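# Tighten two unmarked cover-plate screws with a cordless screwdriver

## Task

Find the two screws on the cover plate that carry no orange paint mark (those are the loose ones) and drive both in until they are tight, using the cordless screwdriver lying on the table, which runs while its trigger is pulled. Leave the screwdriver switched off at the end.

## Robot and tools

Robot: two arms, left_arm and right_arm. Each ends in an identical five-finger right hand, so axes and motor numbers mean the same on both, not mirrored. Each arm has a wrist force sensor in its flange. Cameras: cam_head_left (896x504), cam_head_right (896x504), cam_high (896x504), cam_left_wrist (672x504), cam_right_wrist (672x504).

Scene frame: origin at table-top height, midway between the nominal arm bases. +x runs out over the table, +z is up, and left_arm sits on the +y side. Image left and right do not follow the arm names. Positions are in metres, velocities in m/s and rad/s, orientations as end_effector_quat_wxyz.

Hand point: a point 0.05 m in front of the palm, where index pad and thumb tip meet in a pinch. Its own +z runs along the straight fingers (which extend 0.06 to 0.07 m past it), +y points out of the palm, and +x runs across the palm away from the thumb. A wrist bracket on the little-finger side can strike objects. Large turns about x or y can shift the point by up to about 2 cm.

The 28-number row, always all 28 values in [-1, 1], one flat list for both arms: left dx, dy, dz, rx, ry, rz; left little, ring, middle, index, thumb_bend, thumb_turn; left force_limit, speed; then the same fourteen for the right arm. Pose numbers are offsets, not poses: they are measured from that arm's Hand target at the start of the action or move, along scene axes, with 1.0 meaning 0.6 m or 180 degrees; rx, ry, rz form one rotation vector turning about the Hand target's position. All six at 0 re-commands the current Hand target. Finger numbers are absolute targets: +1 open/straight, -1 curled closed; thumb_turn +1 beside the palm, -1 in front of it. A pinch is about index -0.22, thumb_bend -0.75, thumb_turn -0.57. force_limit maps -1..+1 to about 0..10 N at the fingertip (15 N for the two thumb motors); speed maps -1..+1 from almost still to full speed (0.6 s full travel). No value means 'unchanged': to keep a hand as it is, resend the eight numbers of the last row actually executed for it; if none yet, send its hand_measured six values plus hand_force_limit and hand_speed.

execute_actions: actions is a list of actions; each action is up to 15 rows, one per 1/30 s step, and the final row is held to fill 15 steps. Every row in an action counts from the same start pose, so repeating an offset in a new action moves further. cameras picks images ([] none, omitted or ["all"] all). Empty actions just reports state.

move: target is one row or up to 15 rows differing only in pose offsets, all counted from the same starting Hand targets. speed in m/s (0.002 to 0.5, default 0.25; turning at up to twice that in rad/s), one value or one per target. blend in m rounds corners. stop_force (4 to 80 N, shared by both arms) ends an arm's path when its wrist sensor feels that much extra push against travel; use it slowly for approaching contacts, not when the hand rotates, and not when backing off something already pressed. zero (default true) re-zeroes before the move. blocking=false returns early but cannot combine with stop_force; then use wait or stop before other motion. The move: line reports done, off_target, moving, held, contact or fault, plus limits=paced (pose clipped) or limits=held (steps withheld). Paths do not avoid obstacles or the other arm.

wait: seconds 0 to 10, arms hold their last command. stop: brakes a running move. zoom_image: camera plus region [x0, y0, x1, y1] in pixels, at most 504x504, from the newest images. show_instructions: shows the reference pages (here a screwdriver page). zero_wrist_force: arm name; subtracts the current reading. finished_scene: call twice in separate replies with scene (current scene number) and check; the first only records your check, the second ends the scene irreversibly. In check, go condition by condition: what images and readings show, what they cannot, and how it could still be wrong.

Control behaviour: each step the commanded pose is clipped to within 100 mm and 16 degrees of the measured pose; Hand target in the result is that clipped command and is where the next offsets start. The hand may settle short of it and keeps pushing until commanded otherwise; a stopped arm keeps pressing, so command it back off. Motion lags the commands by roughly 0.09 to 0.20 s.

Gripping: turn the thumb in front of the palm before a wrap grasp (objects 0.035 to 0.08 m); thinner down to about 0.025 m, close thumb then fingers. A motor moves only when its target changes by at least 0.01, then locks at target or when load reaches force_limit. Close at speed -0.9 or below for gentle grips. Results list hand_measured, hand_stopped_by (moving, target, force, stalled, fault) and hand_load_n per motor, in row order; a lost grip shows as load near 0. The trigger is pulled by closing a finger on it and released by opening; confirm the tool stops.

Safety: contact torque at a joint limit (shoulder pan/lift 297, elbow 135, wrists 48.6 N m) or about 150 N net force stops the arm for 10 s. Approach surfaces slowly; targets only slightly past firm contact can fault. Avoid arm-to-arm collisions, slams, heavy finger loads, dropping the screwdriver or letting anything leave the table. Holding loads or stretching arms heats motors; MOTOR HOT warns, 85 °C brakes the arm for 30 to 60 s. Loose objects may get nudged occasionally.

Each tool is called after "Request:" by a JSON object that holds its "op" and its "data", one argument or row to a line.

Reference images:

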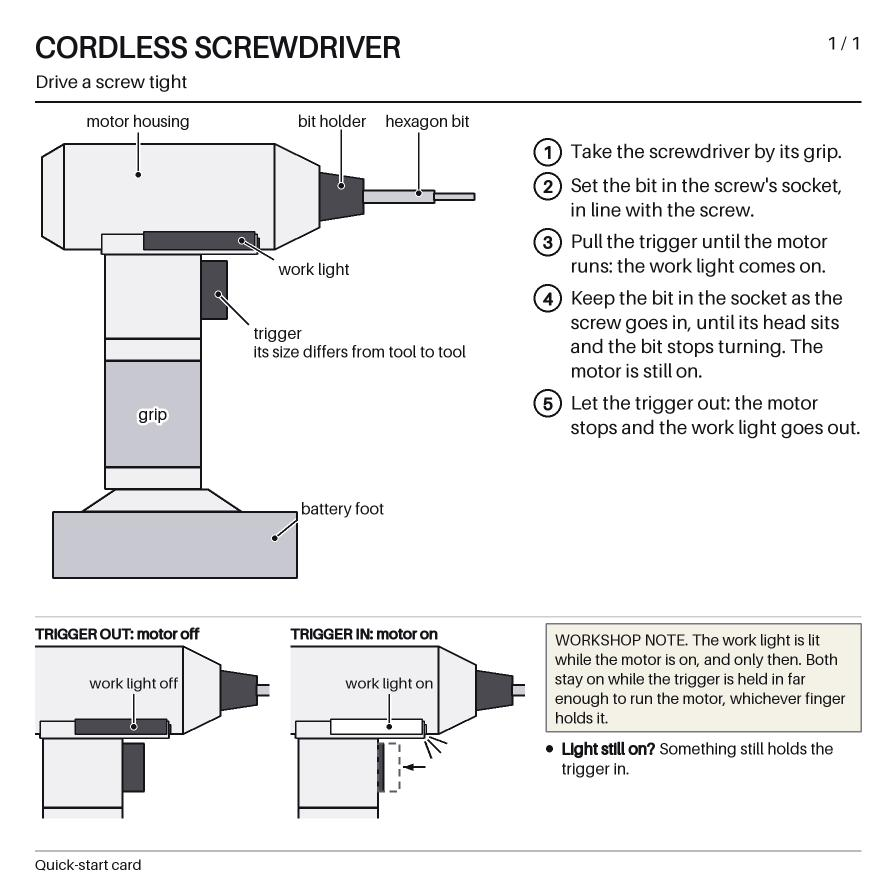

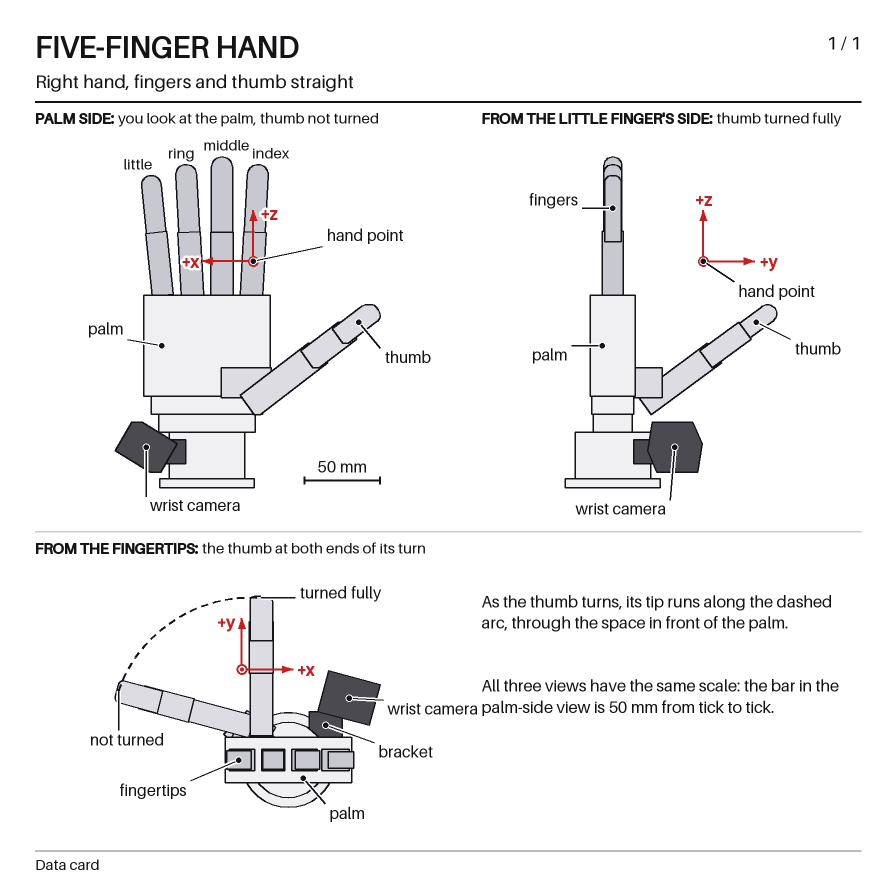

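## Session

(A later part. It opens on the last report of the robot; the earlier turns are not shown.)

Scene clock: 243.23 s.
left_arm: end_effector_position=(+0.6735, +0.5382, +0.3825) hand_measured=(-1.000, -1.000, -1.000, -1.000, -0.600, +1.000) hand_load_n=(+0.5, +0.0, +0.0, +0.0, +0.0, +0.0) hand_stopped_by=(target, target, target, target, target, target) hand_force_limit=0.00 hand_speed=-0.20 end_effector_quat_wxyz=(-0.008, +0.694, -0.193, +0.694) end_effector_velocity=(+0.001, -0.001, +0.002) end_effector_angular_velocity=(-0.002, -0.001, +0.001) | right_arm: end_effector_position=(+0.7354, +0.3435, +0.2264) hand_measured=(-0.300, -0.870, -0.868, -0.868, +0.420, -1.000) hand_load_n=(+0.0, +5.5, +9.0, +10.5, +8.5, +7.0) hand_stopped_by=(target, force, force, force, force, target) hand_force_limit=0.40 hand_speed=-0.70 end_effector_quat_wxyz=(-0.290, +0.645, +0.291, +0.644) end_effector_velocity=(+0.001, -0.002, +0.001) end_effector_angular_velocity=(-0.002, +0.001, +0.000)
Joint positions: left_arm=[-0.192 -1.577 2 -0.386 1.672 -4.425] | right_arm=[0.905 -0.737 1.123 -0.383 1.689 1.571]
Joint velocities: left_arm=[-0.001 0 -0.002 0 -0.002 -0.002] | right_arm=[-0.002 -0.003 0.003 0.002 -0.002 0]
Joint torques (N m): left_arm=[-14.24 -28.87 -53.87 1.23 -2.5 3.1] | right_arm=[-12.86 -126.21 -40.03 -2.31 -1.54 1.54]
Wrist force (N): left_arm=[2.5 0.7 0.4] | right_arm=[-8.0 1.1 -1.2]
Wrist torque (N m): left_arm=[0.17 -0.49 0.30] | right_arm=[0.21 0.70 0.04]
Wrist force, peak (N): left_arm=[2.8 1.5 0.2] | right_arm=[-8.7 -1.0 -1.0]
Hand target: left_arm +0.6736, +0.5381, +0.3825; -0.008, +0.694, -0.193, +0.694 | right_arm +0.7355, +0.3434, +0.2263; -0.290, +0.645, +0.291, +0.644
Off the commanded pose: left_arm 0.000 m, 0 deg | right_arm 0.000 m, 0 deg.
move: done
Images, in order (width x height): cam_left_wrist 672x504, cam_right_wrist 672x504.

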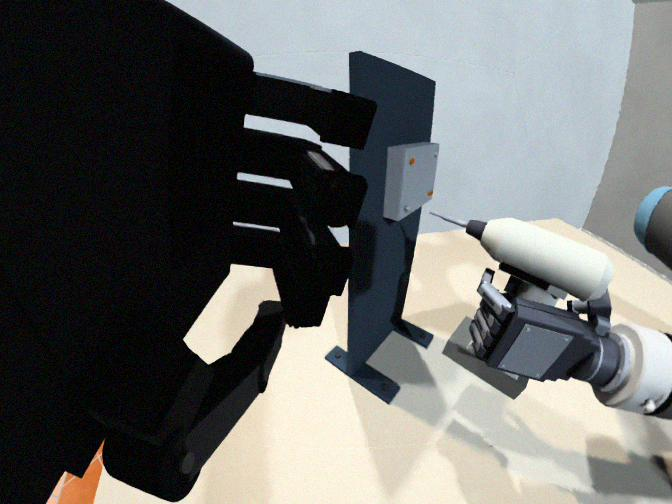

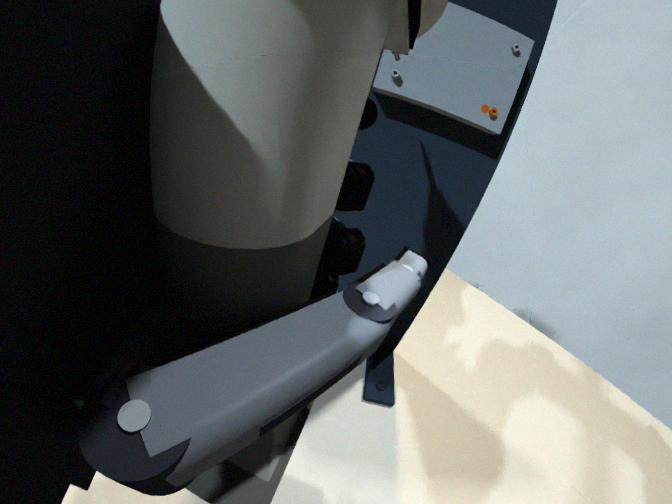

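Request:
{"op": "move", "data": {
  "target": [0,0,0,0,0,0,-1,-1,-1,-1,-0.6,1,0,-0.2,0.0315,0.0217,-0.004,0,0,0,-0.3,-0.95,-0.95,-0.95,-0.45,-1,0.4,-0.7],
  "speed": 0.04,
  "cameras": ["cam_left_wrist","cam_right_wrist"]
}}

Request:
{"op": "zoom_image", "data": {
  "camera": "cam_right_wrist",
  "region": [380, 45, 420, 85]
}}

Request:
{"op": "zoom_image", "data": {
  "camera": "cam_left_wrist",
  "region": [390, 185, 440, 235]
}}

Scene clock: 244.43 s.
left_arm: end_effector_position=(+0.6736, +0.5381, +0.3825) hand_measured=(-1.000, -1.000, -1.000, -1.000, -0.600, +1.000) hand_load_n=(+0.5, +0.0, +0.0, +0.0, +0.5, +0.0) hand_stopped_by=(target, target, target, target, target, target) hand_force_limit=0.00 hand_speed=-0.20 end_effector_quat_wxyz=(-0.008, +0.694, -0.193, +0.694) end_effector_velocity=(+0.000, +0.001, +0.000) end_effector_angular_velocity=(+0.001, +0.001, +0.001) | right_arm: end_effector_position=(+0.7546, +0.3564, +0.2238) hand_measured=(-0.300, -0.870, -0.868, -0.868, +0.420, -1.000) hand_load_n=(+0.0, +6.0, +9.0, +10.5, +8.5, +7.0) hand_stopped_by=(target, force, force, force, force, target) hand_force_limit=0.40 hand_speed=-0.70 end_effector_quat_wxyz=(-0.290, +0.646, +0.291, +0.644) end_effector_velocity=(-0.001, -0.001, +0.001) end_effector_angular_velocity=(+0.001, -0.001, +0.000)
Joint positions: left_arm=[-0.192 -1.576 1.999 -0.385 1.672 -4.425] | right_arm=[0.897 -0.701 1.06 -0.356 1.681 1.571]
Joint velocities: left_arm=[0.001 0 0 0.001 -0.001 0.001] | right_arm=[0 -0.002 0.004 -0.003 0 0]
Joint torques (N m): left_arm=[-13.26 -18.6 -51.2 0.71 -1.86 0.38] | right_arm=[10.56 -135.95 -39.99 -7.39 1.14 0.63]
Wrist force (N): left_arm=[2.7 1.1 0.3] | right_arm=[-7.5 0.3 -1.2]
Wrist torque (N m): left_arm=[0.23 -0.52 0.32] | right_arm=[0.10 0.61 0.03]
Wrist force, peak (N): left_arm=[3.0 0.9 0.2] | right_arm=[-7.9 0.5 -1.5]
Hand target: left_arm +0.6736, +0.5381, +0.3825; -0.008, +0.694, -0.193, +0.694 | right_arm +0.7544, +0.3565, +0.2239; -0.290, +0.645, +0.291, +0.644
Off the commanded pose: left_arm 0.000 m, 0 deg | right_arm 0.000 m, 0 deg.
move: done
Images, in order (width x height): cam_left_wrist 672x504, cam_right_wrist 672x504.

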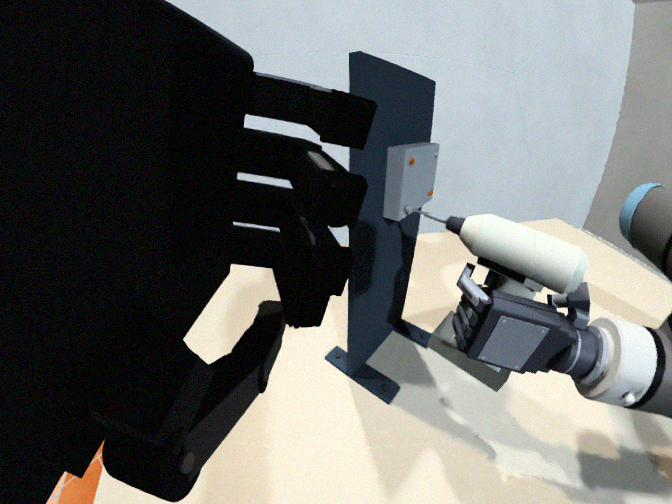

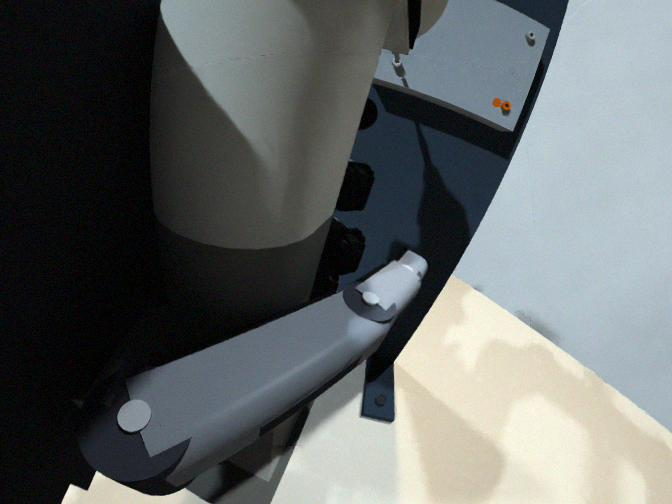

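Scaled by 12.600 from the camera's 672x504 image, which has a finer 960x720 frame.

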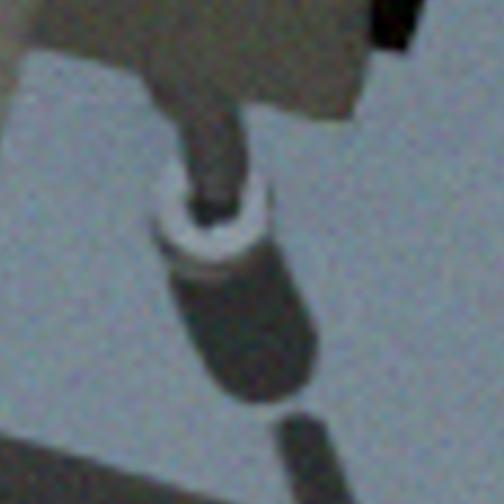

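Scaled by 10.080 from the camera's 672x504 image, which has a finer 960x720 frame.

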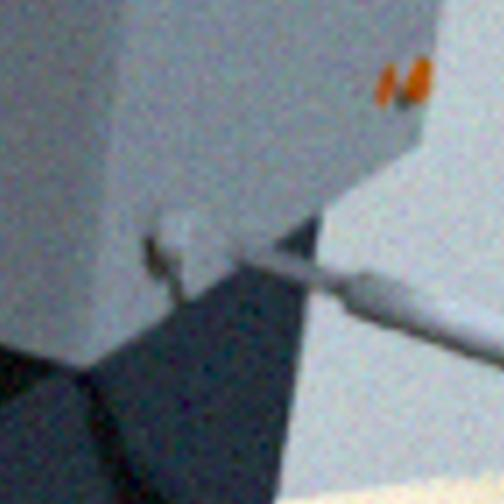

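Request:
{"op": "move", "data": {
  "target": [0,0,0,0,0,0,-1,-1,-1,-1,-0.6,1,0,-0.2,0.0062,0.0043,0.0003,0,0,0,-0.3,-0.95,-0.95,-0.95,-0.45,-1,0.4,-0.7],
  "speed": 0.02,
  "stop_force": 6,
  "cameras": ["cam_left_wrist","cam_right_wrist"]
}}

Request:
{"op": "zoom_image", "data": {
  "camera": "cam_right_wrist",
  "region": [380, 45, 420, 85]
}}

Request:
{"op": "zoom_image", "data": {
  "camera": "cam_left_wrist",
  "region": [400, 195, 430, 225]
}}

Scene clock: 246.30 s.
left_arm: end_effector_position=(+0.6736, +0.5381, +0.3825) hand_measured=(-1.000, -1.000, -1.000, -1.000, -0.600, +1.000) hand_load_n=(+0.0, +0.0, +0.0, +0.0, +0.5, +0.0) hand_stopped_by=(target, target, target, target, target, target) hand_force_limit=0.00 hand_speed=-0.20 end_effector_quat_wxyz=(-0.008, +0.694, -0.193, +0.694) end_effector_velocity=(+0.000, +0.000, +0.000) end_effector_angular_velocity=(+0.001, +0.000, +0.001) | right_arm: end_effector_position=(+0.7582, +0.3590, +0.2241) hand_measured=(-0.300, -0.870, -0.868, -0.868, +0.420, -1.000) hand_load_n=(-0.5, +6.0, +9.0, +11.0, +8.5, +7.0) hand_stopped_by=(target, force, force, force, force, target) hand_force_limit=0.40 hand_speed=-0.70 end_effector_quat_wxyz=(-0.290, +0.645, +0.291, +0.644) end_effector_velocity=(+0.000, +0.000, -0.001) end_effector_angular_velocity=(-0.001, +0.001, +0.000)
Joint positions: left_arm=[-0.192 -1.576 1.999 -0.385 1.672 -4.425] | right_arm=[0.895 -0.694 1.047 -0.349 1.679 1.571]
Joint velocities: left_arm=[0 0 0 0 0 0.001] | right_arm=[0 0 0 0.001 0 0]
Joint torques (N m): left_arm=[-10.82 -19.01 -46.04 -0.2 -1.99 -1.8] | right_arm=[-9.99 -132.19 -41.91 -6.4 0.89 -0.62]
Wrist force (N): left_arm=[2.5 0.8 0.1] | right_arm=[-7.6 0.3 -0.9]
Wrist torque (N m): left_arm=[0.20 -0.48 0.30] | right_arm=[0.09 0.62 0.03]
Wrist force, peak (N): left_arm=[2.8 1.1 0.2] | right_arm=[-8.0 0.1 -1.3]
Hand target: left_arm +0.6736, +0.5381, +0.3825; -0.008, +0.694, -0.193, +0.694 | right_arm +0.7582, +0.3590, +0.2241; -0.290, +0.645, +0.291, +0.644
Off the commanded pose: left_arm 0.000 m, 0 deg | right_arm 0.000 m, 0 deg.
move: done
Images, in order (width x height): cam_left_wrist 672x504, cam_right_wrist 672x504.

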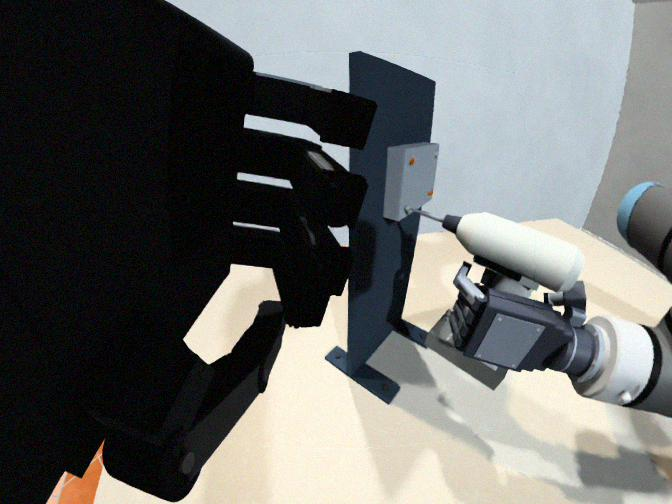

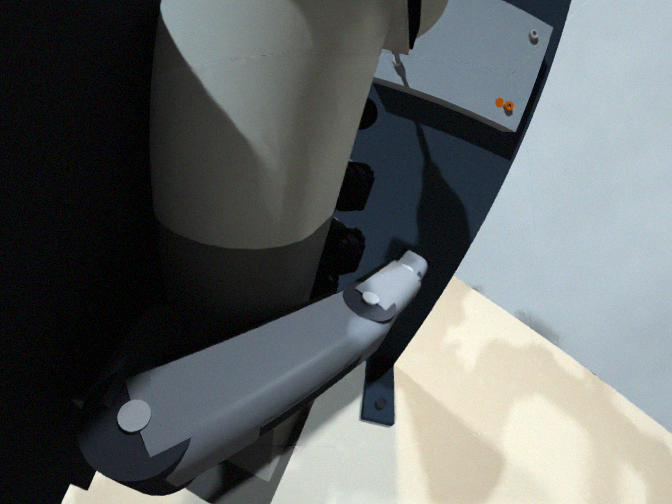

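Scaled by 12.600 from the camera's 672x504 image, which has a finer 960x720 frame.

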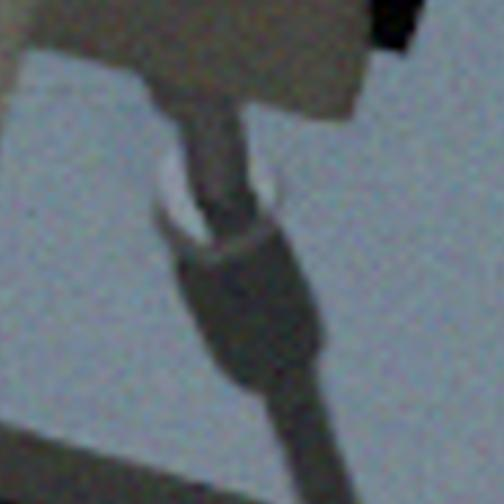

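Scaled by 16.800 from the camera's 672x504 image, which has a finer 960x720 frame.

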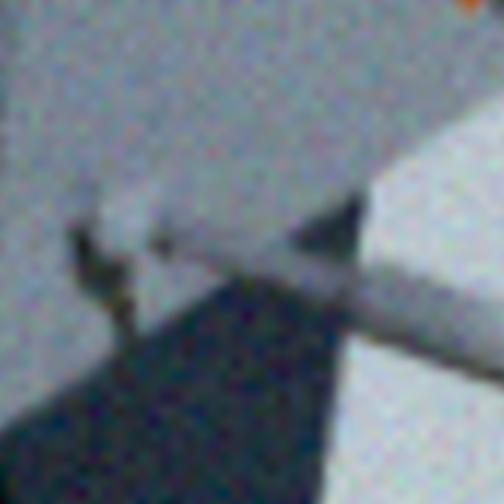

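Request:
{"op": "move", "data": {
  "target": [0,0,0,0,0,0,-1,-1,-1,-1,-0.6,1,0,-0.2,0.0003,-0.0004,0.0006,0,0,0,-0.98,-0.95,-0.95,-0.95,-0.45,-1,1,-0.7],
  "cameras": []
}}

Request:
{"op": "move", "data": {
  "target": [0,0,0,0,0,0,-1,-1,-1,-1,-0.6,1,0,-0.2,0.0164,0.0114,0,0,0,0,-0.98,-0.95,-0.95,-0.95,-0.45,-1,1,-0.7],
  "speed": 0.005,
  "stop_force": 7,
  "cameras": ["cam_left_wrist","cam_right_wrist"]
}}

Request:
{"op": "zoom_image", "data": {
  "camera": "cam_right_wrist",
  "region": [380, 45, 420, 85]
}}

Request:
{"op": "zoom_image", "data": {
  "camera": "cam_left_wrist",
  "region": [400, 195, 430, 225]
}}

Scene clock: 247.87 s.
left_arm: end_effector_position=(+0.6736, +0.5381, +0.3825) hand_measured=(-1.000, -1.000, -1.000, -1.000, -0.600, +1.000) hand_load_n=(+0.0, +0.0, +0.0, +0.0, +0.0, +0.0) hand_stopped_by=(target, target, target, target, target, target) hand_force_limit=0.00 hand_speed=-0.20 end_effector_quat_wxyz=(-0.008, +0.694, -0.193, +0.694) end_effector_velocity=(+0.000, -0.001, +0.000) end_effector_angular_velocity=(+0.002, -0.001, -0.002) | right_arm: end_effector_position=(+0.7583, +0.3588, +0.2245) hand_measured=(-0.780, -0.870, -0.868, -0.868, +0.420, -1.000) hand_load_n=(+10.0, +6.0, +9.0, +10.5, +8.5, +7.0) hand_stopped_by=(force, force, force, force, force, target) hand_force_limit=1.00 hand_speed=-0.70 end_effector_quat_wxyz=(-0.290, +0.645, +0.291, +0.644) end_effector_velocity=(+0.000, +0.000, +0.001) end_effector_angular_velocity=(+0.001, -0.001, +0.000)
Joint positions: left_arm=[-0.192 -1.576 1.999 -0.385 1.672 -4.425] | right_arm=[0.895 -0.695 1.047 -0.349 1.679 1.571]
Joint velocities: left_arm=[-0.002 0 0 -0.001 0.001 0.002] | right_arm=[0 -0.001 0 -0.001 0 0]
Joint torques (N m): left_arm=[-10.62 -19.86 -42.12 -1.04 -1.77 -1.72] | right_arm=[-15.43 -130.13 -42.7 -2.01 -1.16 -0.66]
Wrist force (N): left_arm=[2.3 0.7 0.0] | right_arm=[-7.8 0.4 -1.2]
Wrist torque (N m): left_arm=[0.20 -0.45 0.29] | right_arm=[0.11 0.66 0.02]
Wrist force, peak (N): left_arm=[2.7 1.1 0.2] | right_arm=[-7.9 0.5 -1.5]
Hand target: left_arm +0.6736, +0.5381, +0.3825; -0.008, +0.694, -0.193, +0.694 | right_arm +0.7583, +0.3588, +0.2245; -0.290, +0.645, +0.291, +0.644
Off the commanded pose: left_arm 0.000 m, 0 deg | right_arm 0.000 m, 0 deg.
move: done
No camera images: "cameras" was empty.

Scene clock: 248.80 s.
left_arm: end_effector_position=(+0.6736, +0.5381, +0.3825) hand_measured=(-1.000, -1.000, -1.000, -1.000, -0.600, +1.000) hand_load_n=(+0.0, +0.0, +0.0, +0.0, +0.0, +0.0) hand_stopped_by=(target, target, target, target, target, target) hand_force_limit=0.00 hand_speed=-0.20 end_effector_quat_wxyz=(-0.008, +0.694, -0.193, +0.694) end_effector_velocity=(+0.000, +0.001, +0.000) end_effector_angular_velocity=(+0.001, +0.000, +0.001) | right_arm: end_effector_position=(+0.7589, +0.3591, +0.2244) hand_measured=(-0.780, -0.870, -0.868, -0.868, +0.420, -1.000) hand_load_n=(+10.0, +5.5, +8.5, +10.5, +8.5, +7.0) hand_stopped_by=(force, force, force, force, force, target) hand_force_limit=1.00 hand_speed=-0.70 end_effector_quat_wxyz=(-0.290, +0.646, +0.291, +0.644) end_effector_velocity=(+0.000, +0.000, +0.000) end_effector_angular_velocity=(+0.000, +0.000, +0.000)
Joint positions: left_arm=[-0.192 -1.576 1.999 -0.385 1.672 -4.425] | right_arm=[0.895 -0.694 1.045 -0.348 1.679 1.571]
Joint velocities: left_arm=[0.001 0 0 0.001 0 0.001] | right_arm=[0 0 0 0 0 0]
Joint torques (N m): left_arm=[-12.56 -20.34 -41.11 -1.37 -1.97 -2.31] | right_arm=[12.21 -133.31 -44.72 -6.77 0.96 -0.68]
Wrist force (N): left_arm=[2.3 0.9 -0.1] | right_arm=[-9.1 0.5 -3.8]
Wrist torque (N m): left_arm=[0.23 -0.46 0.29] | right_arm=[0.11 0.74 0.08]
Wrist force, peak (N): left_arm=[2.9 0.9 0.1] | right_arm=[-13.7 -1.1 -9.9]
Hand target: left_arm +0.6736, +0.5381, +0.3825; -0.008, +0.694, -0.193, +0.694 | right_arm +0.7589, +0.3592, +0.2244; -0.290, +0.646, +0.291, +0.644
Off the commanded pose: left_arm 0.000 m, 0 deg | right_arm 0.011 m, 0 deg.
move: contact (right_arm)
Images, in order (width x height): cam_left_wrist 672x504, cam_right_wrist 672x504.

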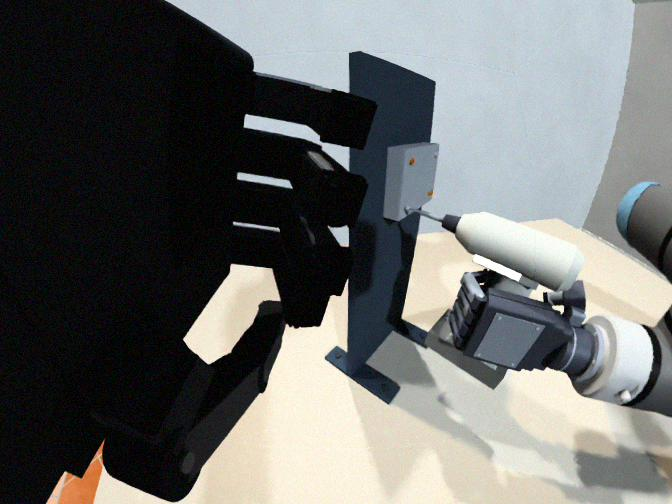

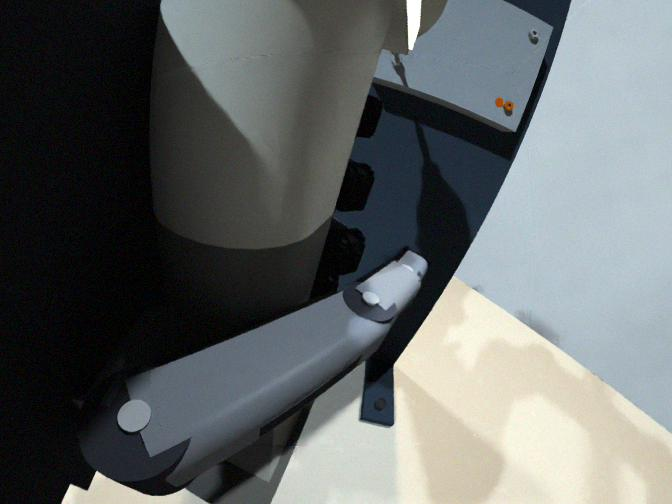

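Scaled by 12.600 from the camera's 672x504 image, which has a finer 960x720 frame.

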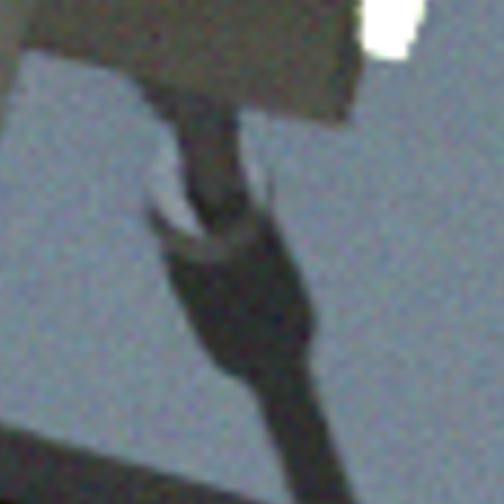

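Scaled by 16.800 from the camera's 672x504 image, which has a finer 960x720 frame.

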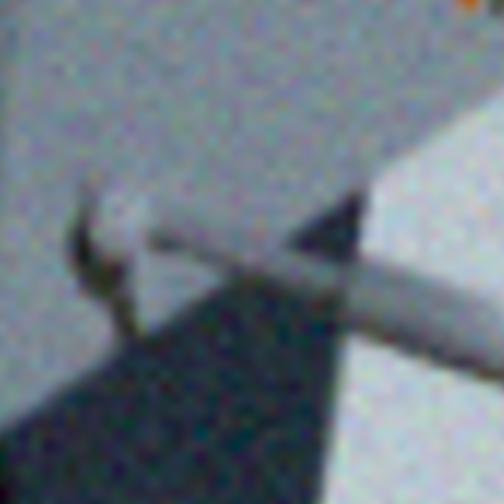

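Request:
{"op": "move", "data": {
  "target": [0,0,0,0,0,0,-1,-1,-1,-1,-0.6,1,0,-0.2,-0.0020,-0.0002,-0.0012,0,0,0,-0.98,-0.95,-0.95,-0.95,-0.45,-1,1,-0.7],
  "speed": 0.01,
  "cameras": []
}}

Request:
{"op": "move", "data": {
  "target": [0,0,0,0,0,0,-1,-1,-1,-1,-0.6,1,0,-0.2,0.0164,0.0114,0,0,0,0,-0.98,-0.95,-0.95,-0.95,-0.45,-1,1,-0.7],
  "speed": 0.005,
  "stop_force": 7,
  "cameras": ["cam_left_wrist","cam_right_wrist"]
}}

Request:
{"op": "zoom_image", "data": {
  "camera": "cam_right_wrist",
  "region": [380, 45, 420, 85]
}}

Request:
{"op": "zoom_image", "data": {
  "camera": "cam_left_wrist",
  "region": [400, 195, 430, 225]
}}

Scene clock: 249.87 s.
left_arm: end_effector_position=(+0.6736, +0.5381, +0.3825) hand_measured=(-1.000, -1.000, -1.000, -1.000, -0.600, +1.000) hand_load_n=(+0.0, +0.0, +0.0, +0.0, +0.0, +0.0) hand_stopped_by=(target, target, target, target, target, target) hand_force_limit=0.00 hand_speed=-0.20 end_effector_quat_wxyz=(-0.008, +0.694, -0.193, +0.694) end_effector_velocity=(+0.000, +0.001, +0.000) end_effector_angular_velocity=(+0.001, +0.000, +0.000) | right_arm: end_effector_position=(+0.7576, +0.3590, +0.2237) hand_measured=(-0.780, -0.870, -0.868, -0.868, +0.420, -1.000) hand_load_n=(+10.0, +5.5, +8.5, +10.0, +8.5, +7.0) hand_stopped_by=(force, force, force, force, force, target) hand_force_limit=1.00 hand_speed=-0.70 end_effector_quat_wxyz=(-0.290, +0.646, +0.291, +0.644) end_effector_velocity=(+0.000, +0.000, +0.001) end_effector_angular_velocity=(+0.000, +0.000, +0.000)
Joint positions: left_arm=[-0.192 -1.576 1.999 -0.385 1.672 -4.425] | right_arm=[0.896 -0.694 1.047 -0.35 1.68 1.571]
Joint velocities: left_arm=[0.001 0 0 0 0 0.001] | right_arm=[0 -0.001 0 0 0 0]
Joint torques (N m): left_arm=[-10.31 -20.11 -37.25 -1.86 -1.48 -2.33] | right_arm=[11.72 -130.55 -43.56 -6.16 1.99 -0.73]
Wrist force (N): left_arm=[2.4 0.8 0.2] | right_arm=[-8.6 0.2 -1.1]
Wrist torque (N m): left_arm=[0.21 -0.47 0.29] | right_arm=[0.08 0.78 -0.03]
Wrist force, peak (N): left_arm=[2.7 0.7 -0.1] | right_arm=[-10.4 0.0 -4.7]
Hand target: left_arm +0.6736, +0.5381, +0.3825; -0.008, +0.694, -0.193, +0.694 | right_arm +0.7577, +0.3590, +0.2237; -0.290, +0.646, +0.291, +0.644
Off the commanded pose: left_arm 0.000 m, 0 deg | right_arm 0.000 m, 0 deg.
move: done
No camera images: "cameras" was empty.

Scene clock: 251.43 s.
left_arm: end_effector_position=(+0.6736, +0.5381, +0.3825) hand_measured=(-1.000, -1.000, -1.000, -1.000, -0.600, +1.000) hand_load_n=(+0.0, +0.0, +0.0, +0.0, +0.0, +0.0) hand_stopped_by=(target, target, target, target, target, target) hand_force_limit=0.00 hand_speed=-0.20 end_effector_quat_wxyz=(-0.008, +0.694, -0.193, +0.694) end_effector_velocity=(+0.000, +0.000, +0.000) end_effector_angular_velocity=(+0.000, +0.000, +0.000) | right_arm: end_effector_position=(+0.7586, +0.3599, +0.2237) hand_measured=(-0.780, -0.870, -0.868, -0.868, +0.420, -1.000) hand_load_n=(+10.0, +4.5, +8.5, +11.0, +8.5, +9.0) hand_stopped_by=(force, force, force, force, force, target) hand_force_limit=1.00 hand_speed=-0.70 end_effector_quat_wxyz=(-0.290, +0.646, +0.291, +0.644) end_effector_velocity=(+0.000, +0.000, -0.003) end_effector_angular_velocity=(-0.002, +0.001, +0.000)
Joint positions: left_arm=[-0.192 -1.576 1.999 -0.385 1.672 -4.425] | right_arm=[0.896 -0.692 1.043 -0.348 1.679 1.571]
Joint velocities: left_arm=[0 0 0 0 0 0] | right_arm=[0 0.002 0 0 0 0]
Joint torques (N m): left_arm=[-8.72 -19.67 -33.87 -2.98 -1.61 -2.28] | right_arm=[13.05 -132.1 -43.33 -5.71 1.34 -0.78]
Wrist force (N): left_arm=[2.3 0.6 0.2] | right_arm=[-8.9 0.0 -3.0]
Wrist torque (N m): left_arm=[0.18 -0.45 0.28] | right_arm=[0.09 0.94 -0.05]
Wrist force, peak (N): left_arm=[3.0 0.4 0.2] | right_arm=[-11.9 0.6 -7.7]
Hand target: left_arm +0.6736, +0.5381, +0.3825; -0.008, +0.694, -0.193, +0.694 | right_arm +0.7586, +0.3599, +0.2237; -0.290, +0.646, +0.291, +0.644
Off the commanded pose: left_arm 0.000 m, 0 deg | right_arm 0.011 m, 0 deg.
move: contact (right_arm)
Images, in order (width x height): cam_left_wrist 672x504, cam_right_wrist 672x504.

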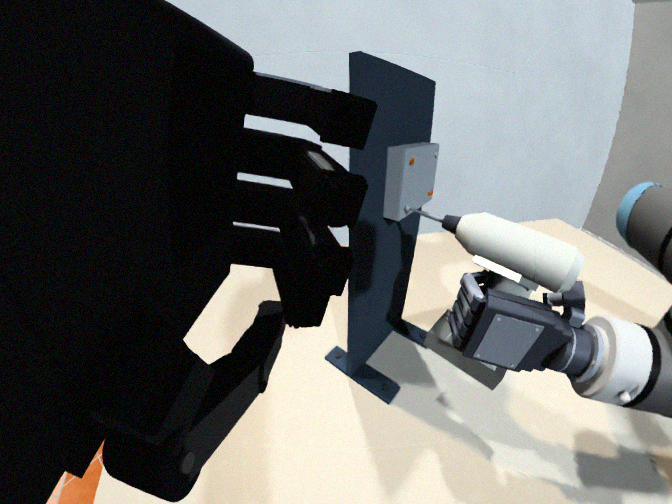

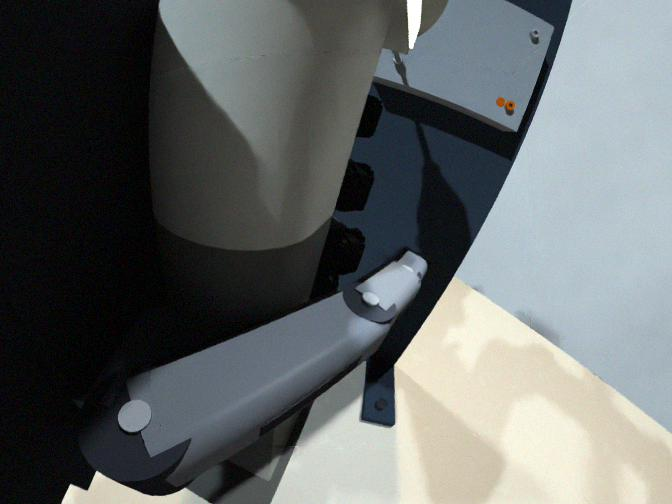

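Scaled by 12.600 from the camera's 672x504 image, which has a finer 960x720 frame.

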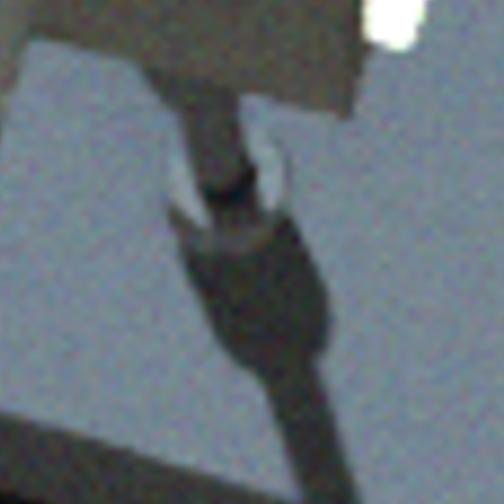

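Scaled by 16.800 from the camera's 672x504 image, which has a finer 960x720 frame.

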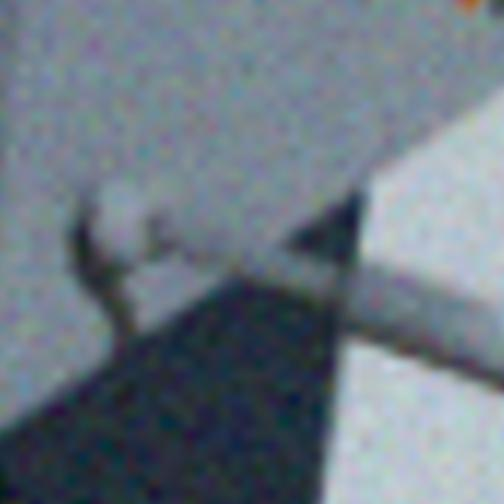

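Request:
{"op": "move", "data": {
  "target": [0,0,0,0,0,0,-1,-1,-1,-1,-0.6,1,0,-0.2,-0.0007,-0.0013,-0.0008,0,0,0,-0.98,-0.95,-0.95,-0.95,-0.45,-1,1,-0.7],
  "speed": 0.01,
  "cameras": ["cam_left_wrist","cam_right_wrist"]
}}

Request:
{"op": "zoom_image", "data": {
  "camera": "cam_right_wrist",
  "region": [385, 45, 409, 69]
}}

Request:
{"op": "move", "data": {
  "target": [0,0,0,0,0,0,-1,-1,-1,-1,-0.6,1,0,-0.2,0.0164,0.0114,0,0,0,0,-0.98,-0.95,-0.95,-0.95,-0.45,-1,1,-0.7],
  "speed": 0.005,
  "stop_force": 7,
  "cameras": ["cam_left_wrist","cam_right_wrist"]
}}

Request:
{"op": "zoom_image", "data": {
  "camera": "cam_right_wrist",
  "region": [385, 45, 409, 69]
}}

Request:
{"op": "zoom_image", "data": {
  "camera": "cam_left_wrist",
  "region": [400, 195, 430, 225]
}}

Scene clock: 252.53 s.
left_arm: end_effector_position=(+0.6736, +0.5381, +0.3825) hand_measured=(-1.000, -1.000, -1.000, -1.000, -0.600, +1.000) hand_load_n=(+0.0, +0.0, +0.0, +0.0, +0.0, +0.0) hand_stopped_by=(target, target, target, target, target, target) hand_force_limit=0.00 hand_speed=-0.20 end_effector_quat_wxyz=(-0.008, +0.694, -0.193, +0.694) end_effector_velocity=(+0.000, +0.001, +0.000) end_effector_angular_velocity=(+0.000, -0.001, +0.001) | right_arm: end_effector_position=(+0.7581, +0.3592, +0.2232) hand_measured=(-0.780, -0.870, -0.868, -0.868, +0.420, -1.000) hand_load_n=(+10.0, +5.0, +8.5, +11.0, +8.5, +9.0) hand_stopped_by=(force, force, force, force, force, target) hand_force_limit=1.00 hand_speed=-0.70 end_effector_quat_wxyz=(-0.290, +0.645, +0.291, +0.644) end_effector_velocity=(+0.000, +0.000, -0.001) end_effector_angular_velocity=(-0.001, +0.000, +0.000)
Joint positions: left_arm=[-0.192 -1.576 1.999 -0.385 1.672 -4.425] | right_arm=[0.896 -0.694 1.047 -0.35 1.679 1.571]
Joint velocities: left_arm=[0.001 0 0 0 -0.001 0] | right_arm=[0 0.001 0 0 0 0]
Joint torques (N m): left_arm=[-7.63 -19.74 -31.6 -3.47 -1.06 -2.59] | right_arm=[-12.93 -129.13 -44.65 -6.07 -1.21 -0.68]
Wrist force (N): left_arm=[2.2 0.7 0.3] | right_arm=[-8.4 0.1 -1.2]
Wrist torque (N m): left_arm=[0.18 -0.45 0.28] | right_arm=[0.07 0.75 -0.03]
Wrist force, peak (N): left_arm=[2.8 0.9 0.1] | right_arm=[-9.0 -0.4 -2.9]
Hand target: left_arm +0.6736, +0.5381, +0.3825; -0.008, +0.694, -0.193, +0.694 | right_arm +0.7582, +0.3591, +0.2232; -0.290, +0.646, +0.291, +0.644
Off the commanded pose: left_arm 0.000 m, 0 deg | right_arm 0.000 m, 0 deg.
move: done
Images, in order (width x height): cam_left_wrist 672x504, cam_right_wrist 672x504.

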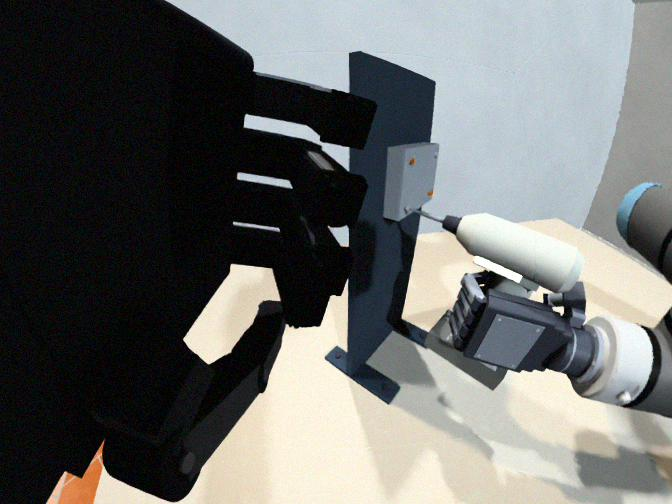

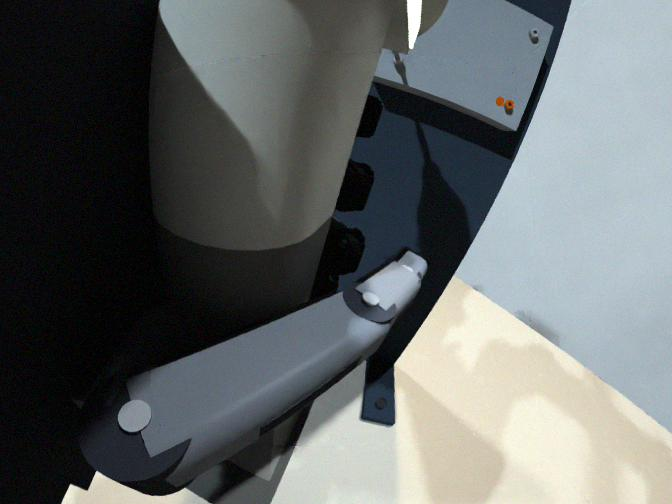

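Scaled by 21.000 from the camera's 672x504 image, which has a finer 960x720 frame.

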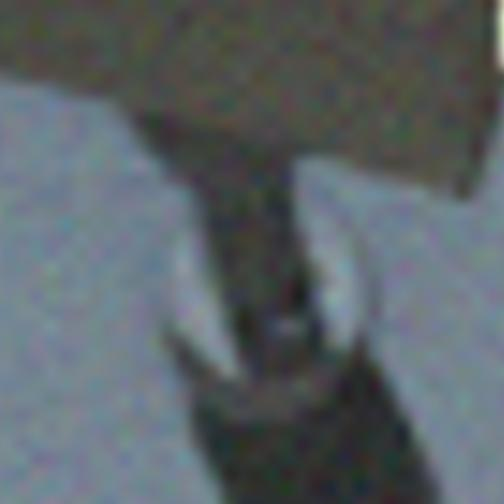

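Scene clock: 253.97 s.
left_arm: end_effector_position=(+0.6736, +0.5381, +0.3825) hand_measured=(-1.000, -1.000, -1.000, -1.000, -0.600, +1.000) hand_load_n=(+0.0, +0.0, +0.0, +0.0, +0.0, +0.0) hand_stopped_by=(target, target, target, target, target, target) hand_force_limit=0.00 hand_speed=-0.20 end_effector_quat_wxyz=(-0.008, +0.694, -0.193, +0.694) end_effector_velocity=(+0.000, +0.000, +0.000) end_effector_angular_velocity=(+0.000, +0.000, +0.000) | right_arm: end_effector_position=(+0.7608, +0.3609, +0.2232) hand_measured=(-0.780, -0.870, -0.868, -0.868, +0.420, -1.000) hand_load_n=(+10.0, +4.5, +8.0, +10.5, +8.5, +9.0) hand_stopped_by=(force, force, force, force, force, target) hand_force_limit=1.00 hand_speed=-0.70 end_effector_quat_wxyz=(-0.290, +0.646, +0.291, +0.644) end_effector_velocity=(+0.000, +0.000, +0.000) end_effector_angular_velocity=(+0.000, +0.001, +0.000)
Joint positions: left_arm=[-0.192 -1.576 1.999 -0.385 1.672 -4.425] | right_arm=[0.894 -0.689 1.038 -0.346 1.678 1.571]
Joint velocities: left_arm=[0 0 0 0 0 0] | right_arm=[0 0 0 0.001 0 0]
Joint torques (N m): left_arm=[-7.93 -17.24 -27.29 -4.23 -1.42 -2.17] | right_arm=[4.8 -131.21 -41.34 -6.36 0.69 -0.8]
Wrist force (N): left_arm=[2.6 1.0 0.1] | right_arm=[-8.0 1.8 -2.4]
Wrist torque (N m): left_arm=[0.23 -0.51 0.31] | right_arm=[-0.12 0.87 0.18]
Wrist force, peak (N): left_arm=[2.9 1.1 -0.4] | right_arm=[-10.5 -0.2 -9.5]
Hand target: left_arm +0.6736, +0.5381, +0.3825; -0.008, +0.694, -0.193, +0.694 | right_arm +0.7607, +0.3609, +0.2232; -0.290, +0.646, +0.291, +0.644
Off the commanded pose: left_arm 0.000 m, 0 deg | right_arm 0.009 m, 0 deg.
move: contact (right_arm)
Images, in order (width x height): cam_left_wrist 672x504, cam_right_wrist 672x504.

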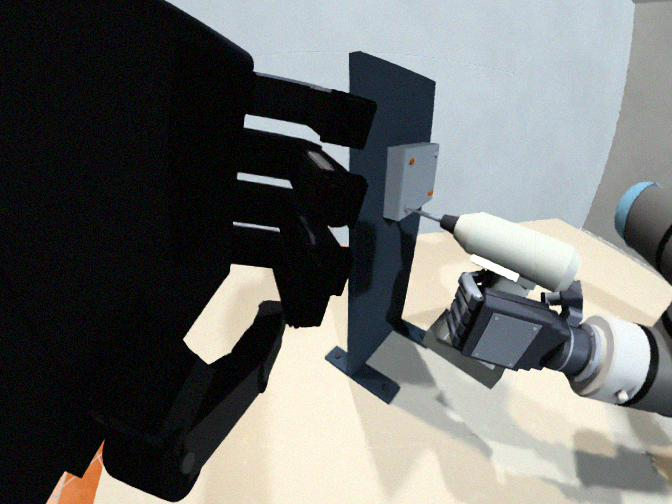

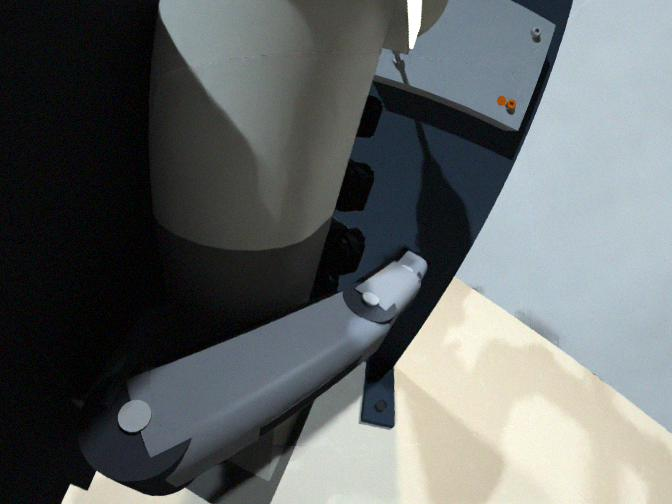

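Scaled by 21.000 from the camera's 672x504 image, which has a finer 960x720 frame.

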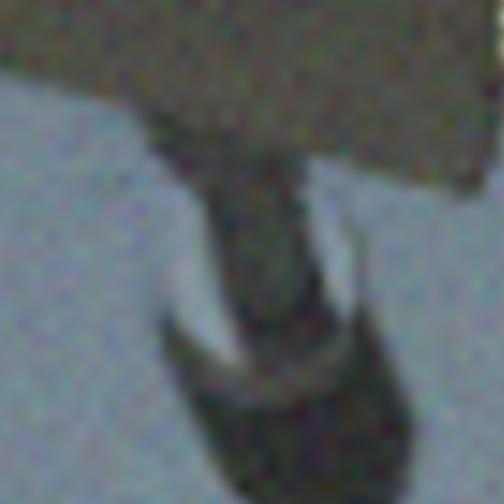

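Scaled by 16.800 from the camera's 672x504 image, which has a finer 960x720 frame.

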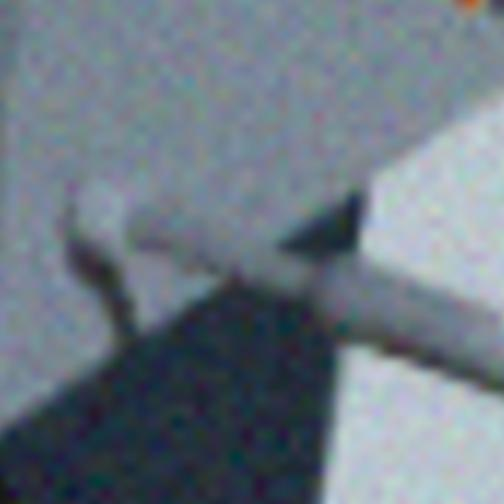

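Request:
{"op": "move", "data": {
  "target": [0,0,0,0,0,0,-1,-1,-1,-1,-0.6,1,0,-0.2,0.0164,0.0114,0,0,0,0,-0.98,-0.95,-0.95,-0.95,-0.45,-1,1,-0.7],
  "speed": 0.004,
  "stop_force": 9,
  "cameras": []
}}

Request:
{"op": "move", "data": {
  "target": [0,0,0,0,0,0,-1,-1,-1,-1,-0.6,1,0,-0.2,0.0164,0.0114,0,0,0,0,-0.98,-0.95,-0.95,-0.95,-0.45,-1,1,-0.7],
  "speed": 0.003,
  "stop_force": 12,
  "cameras": ["cam_left_wrist","cam_right_wrist"]
}}

Request:
{"op": "zoom_image", "data": {
  "camera": "cam_right_wrist",
  "region": [385, 45, 409, 69]
}}

Request:
{"op": "zoom_image", "data": {
  "camera": "cam_left_wrist",
  "region": [400, 195, 430, 225]
}}

Scene clock: 255.83 s.
left_arm: end_effector_position=(+0.6736, +0.5381, +0.3825) hand_measured=(-1.000, -1.000, -1.000, -1.000, -0.600, +1.000) hand_load_n=(+0.0, +0.0, +0.0, +0.0, +0.5, +0.0) hand_stopped_by=(target, target, target, target, target, target) hand_force_limit=0.00 hand_speed=-0.20 end_effector_quat_wxyz=(-0.008, +0.694, -0.193, +0.694) end_effector_velocity=(+0.000, +0.000, +0.000) end_effector_angular_velocity=(-0.001, +0.000, +0.000) | right_arm: end_effector_position=(+0.7615, +0.3616, +0.2232) hand_measured=(-0.780, -0.870, -0.868, -0.868, +0.420, -1.000) hand_load_n=(+10.5, +4.0, +8.0, +10.5, +8.5, +9.0) hand_stopped_by=(force, force, force, force, force, target) hand_force_limit=1.00 hand_speed=-0.70 end_effector_quat_wxyz=(-0.290, +0.645, +0.291, +0.644) end_effector_velocity=(+0.000, +0.000, +0.001) end_effector_angular_velocity=(+0.001, +0.000, -0.001)
Joint positions: left_arm=[-0.192 -1.576 1.999 -0.385 1.672 -4.425] | right_arm=[0.894 -0.687 1.034 -0.344 1.678 1.571]
Joint velocities: left_arm=[0 0 0 0 0.001 -0.001] | right_arm=[0 0 0 0 0 0]
Joint torques (N m): left_arm=[-11.96 -21.14 -27.83 -5.03 -1.17 -2.72] | right_arm=[7.97 -134.65 -55.11 -7.59 0.54 -0.79]
Wrist force (N): left_arm=[2.5 0.7 0.3] | right_arm=[-14.5 -0.4 -13.4]
Wrist torque (N m): left_arm=[0.18 -0.50 0.30] | right_arm=[-0.05 1.63 -0.01]
Wrist force, peak (N): left_arm=[2.8 1.0 0.4] | right_arm=[-15.3 -1.1 -14.0]
Hand target: left_arm +0.6736, +0.5381, +0.3825; -0.008, +0.694, -0.193, +0.694 | right_arm +0.7616, +0.3616, +0.2232; -0.290, +0.645, +0.291, +0.644
Off the commanded pose: left_arm 0.000 m, 0 deg | right_arm 0.011 m, 0 deg.
move: contact (right_arm)
No camera images: "cameras" was empty.

Scene clock: 257.57 s.
left_arm: end_effector_position=(+0.6736, +0.5381, +0.3825) hand_measured=(-1.000, -1.000, -1.000, -1.000, -0.600, +1.000) hand_load_n=(+0.0, +0.0, +0.0, +0.0, +0.5, +0.0) hand_stopped_by=(target, target, target, target, target, target) hand_force_limit=0.00 hand_speed=-0.20 end_effector_quat_wxyz=(-0.008, +0.694, -0.193, +0.694) end_effector_velocity=(+0.000, +0.000, +0.000) end_effector_angular_velocity=(+0.001, +0.000, +0.000) | right_arm: end_effector_position=(+0.7624, +0.3624, +0.2231) hand_measured=(-0.780, -0.870, -0.868, -0.868, +0.420, -1.000) hand_load_n=(+10.5, +2.0, +6.0, +10.5, +10.0, +11.5) hand_stopped_by=(force, force, force, force, force, target) hand_force_limit=1.00 hand_speed=-0.70 end_effector_quat_wxyz=(-0.290, +0.646, +0.291, +0.644) end_effector_velocity=(+0.000, +0.000, -0.002) end_effector_angular_velocity=(-0.001, +0.000, +0.000)
Joint positions: left_arm=[-0.192 -1.576 1.999 -0.385 1.672 -4.425] | right_arm=[0.894 -0.685 1.031 -0.342 1.677 1.571]
Joint velocities: left_arm=[0 0 0 0 0 0.001] | right_arm=[0 0.001 0 0 0 0]
Joint torques (N m): left_arm=[-5.37 -19.66 -30.4 -4.69 -1.13 -2.16] | right_arm=[-0.6 -141.19 -63.85 -9.82 0.66 -0.83]
Wrist force (N): left_arm=[2.4 0.8 0.0] | right_arm=[-23.1 -3.3 -24.8]
Wrist torque (N m): left_arm=[0.21 -0.47 0.29] | right_arm=[0.05 2.25 -0.34]
Wrist force, peak (N): left_arm=[2.9 1.2 -0.1] | right_arm=[-23.9 -5.1 -27.8]
Hand target: left_arm +0.6736, +0.5381, +0.3825; -0.008, +0.694, -0.193, +0.694 | right_arm +0.7625, +0.3624, +0.2231; -0.290, +0.646, +0.291, +0.644
Off the commanded pose: left_arm 0.000 m, 0 deg | right_arm 0.011 m, 0 deg.
move: contact (right_arm)
Images, in order (width x height): cam_left_wrist 672x504, cam_right_wrist 672x504.

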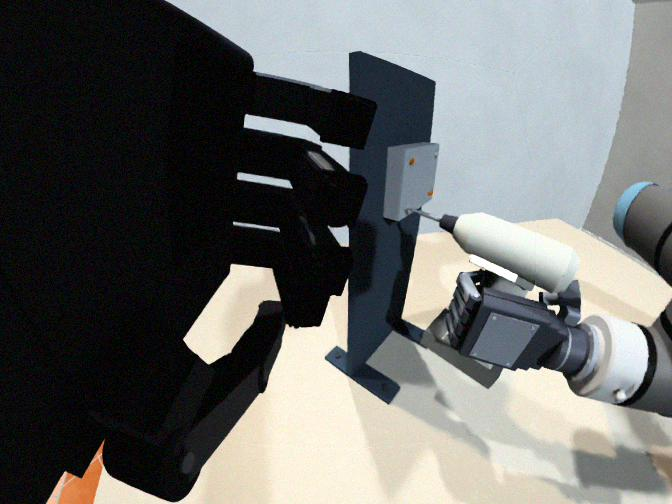

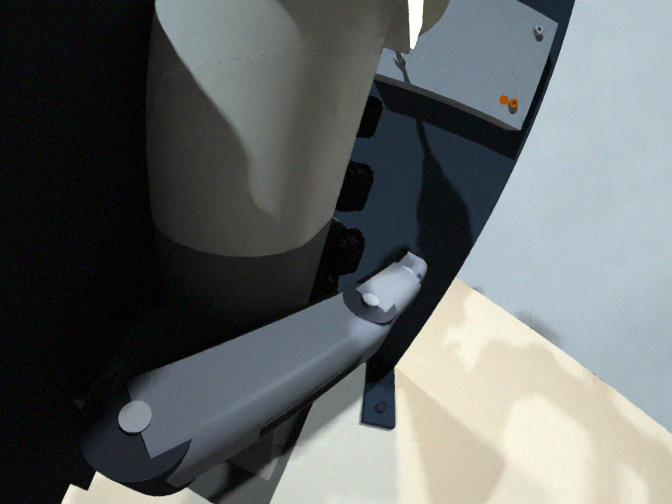

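Scaled by 21.000 from the camera's 672x504 image, which has a finer 960x720 frame.

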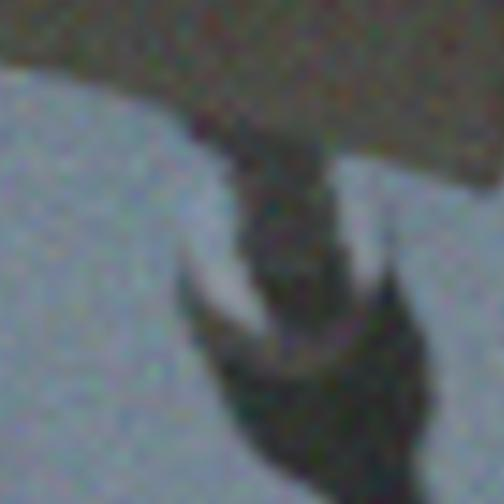

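Scaled by 16.800 from the camera's 672x504 image, which has a finer 960x720 frame.

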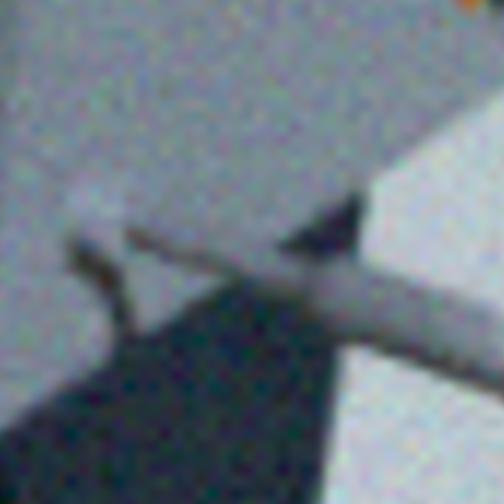

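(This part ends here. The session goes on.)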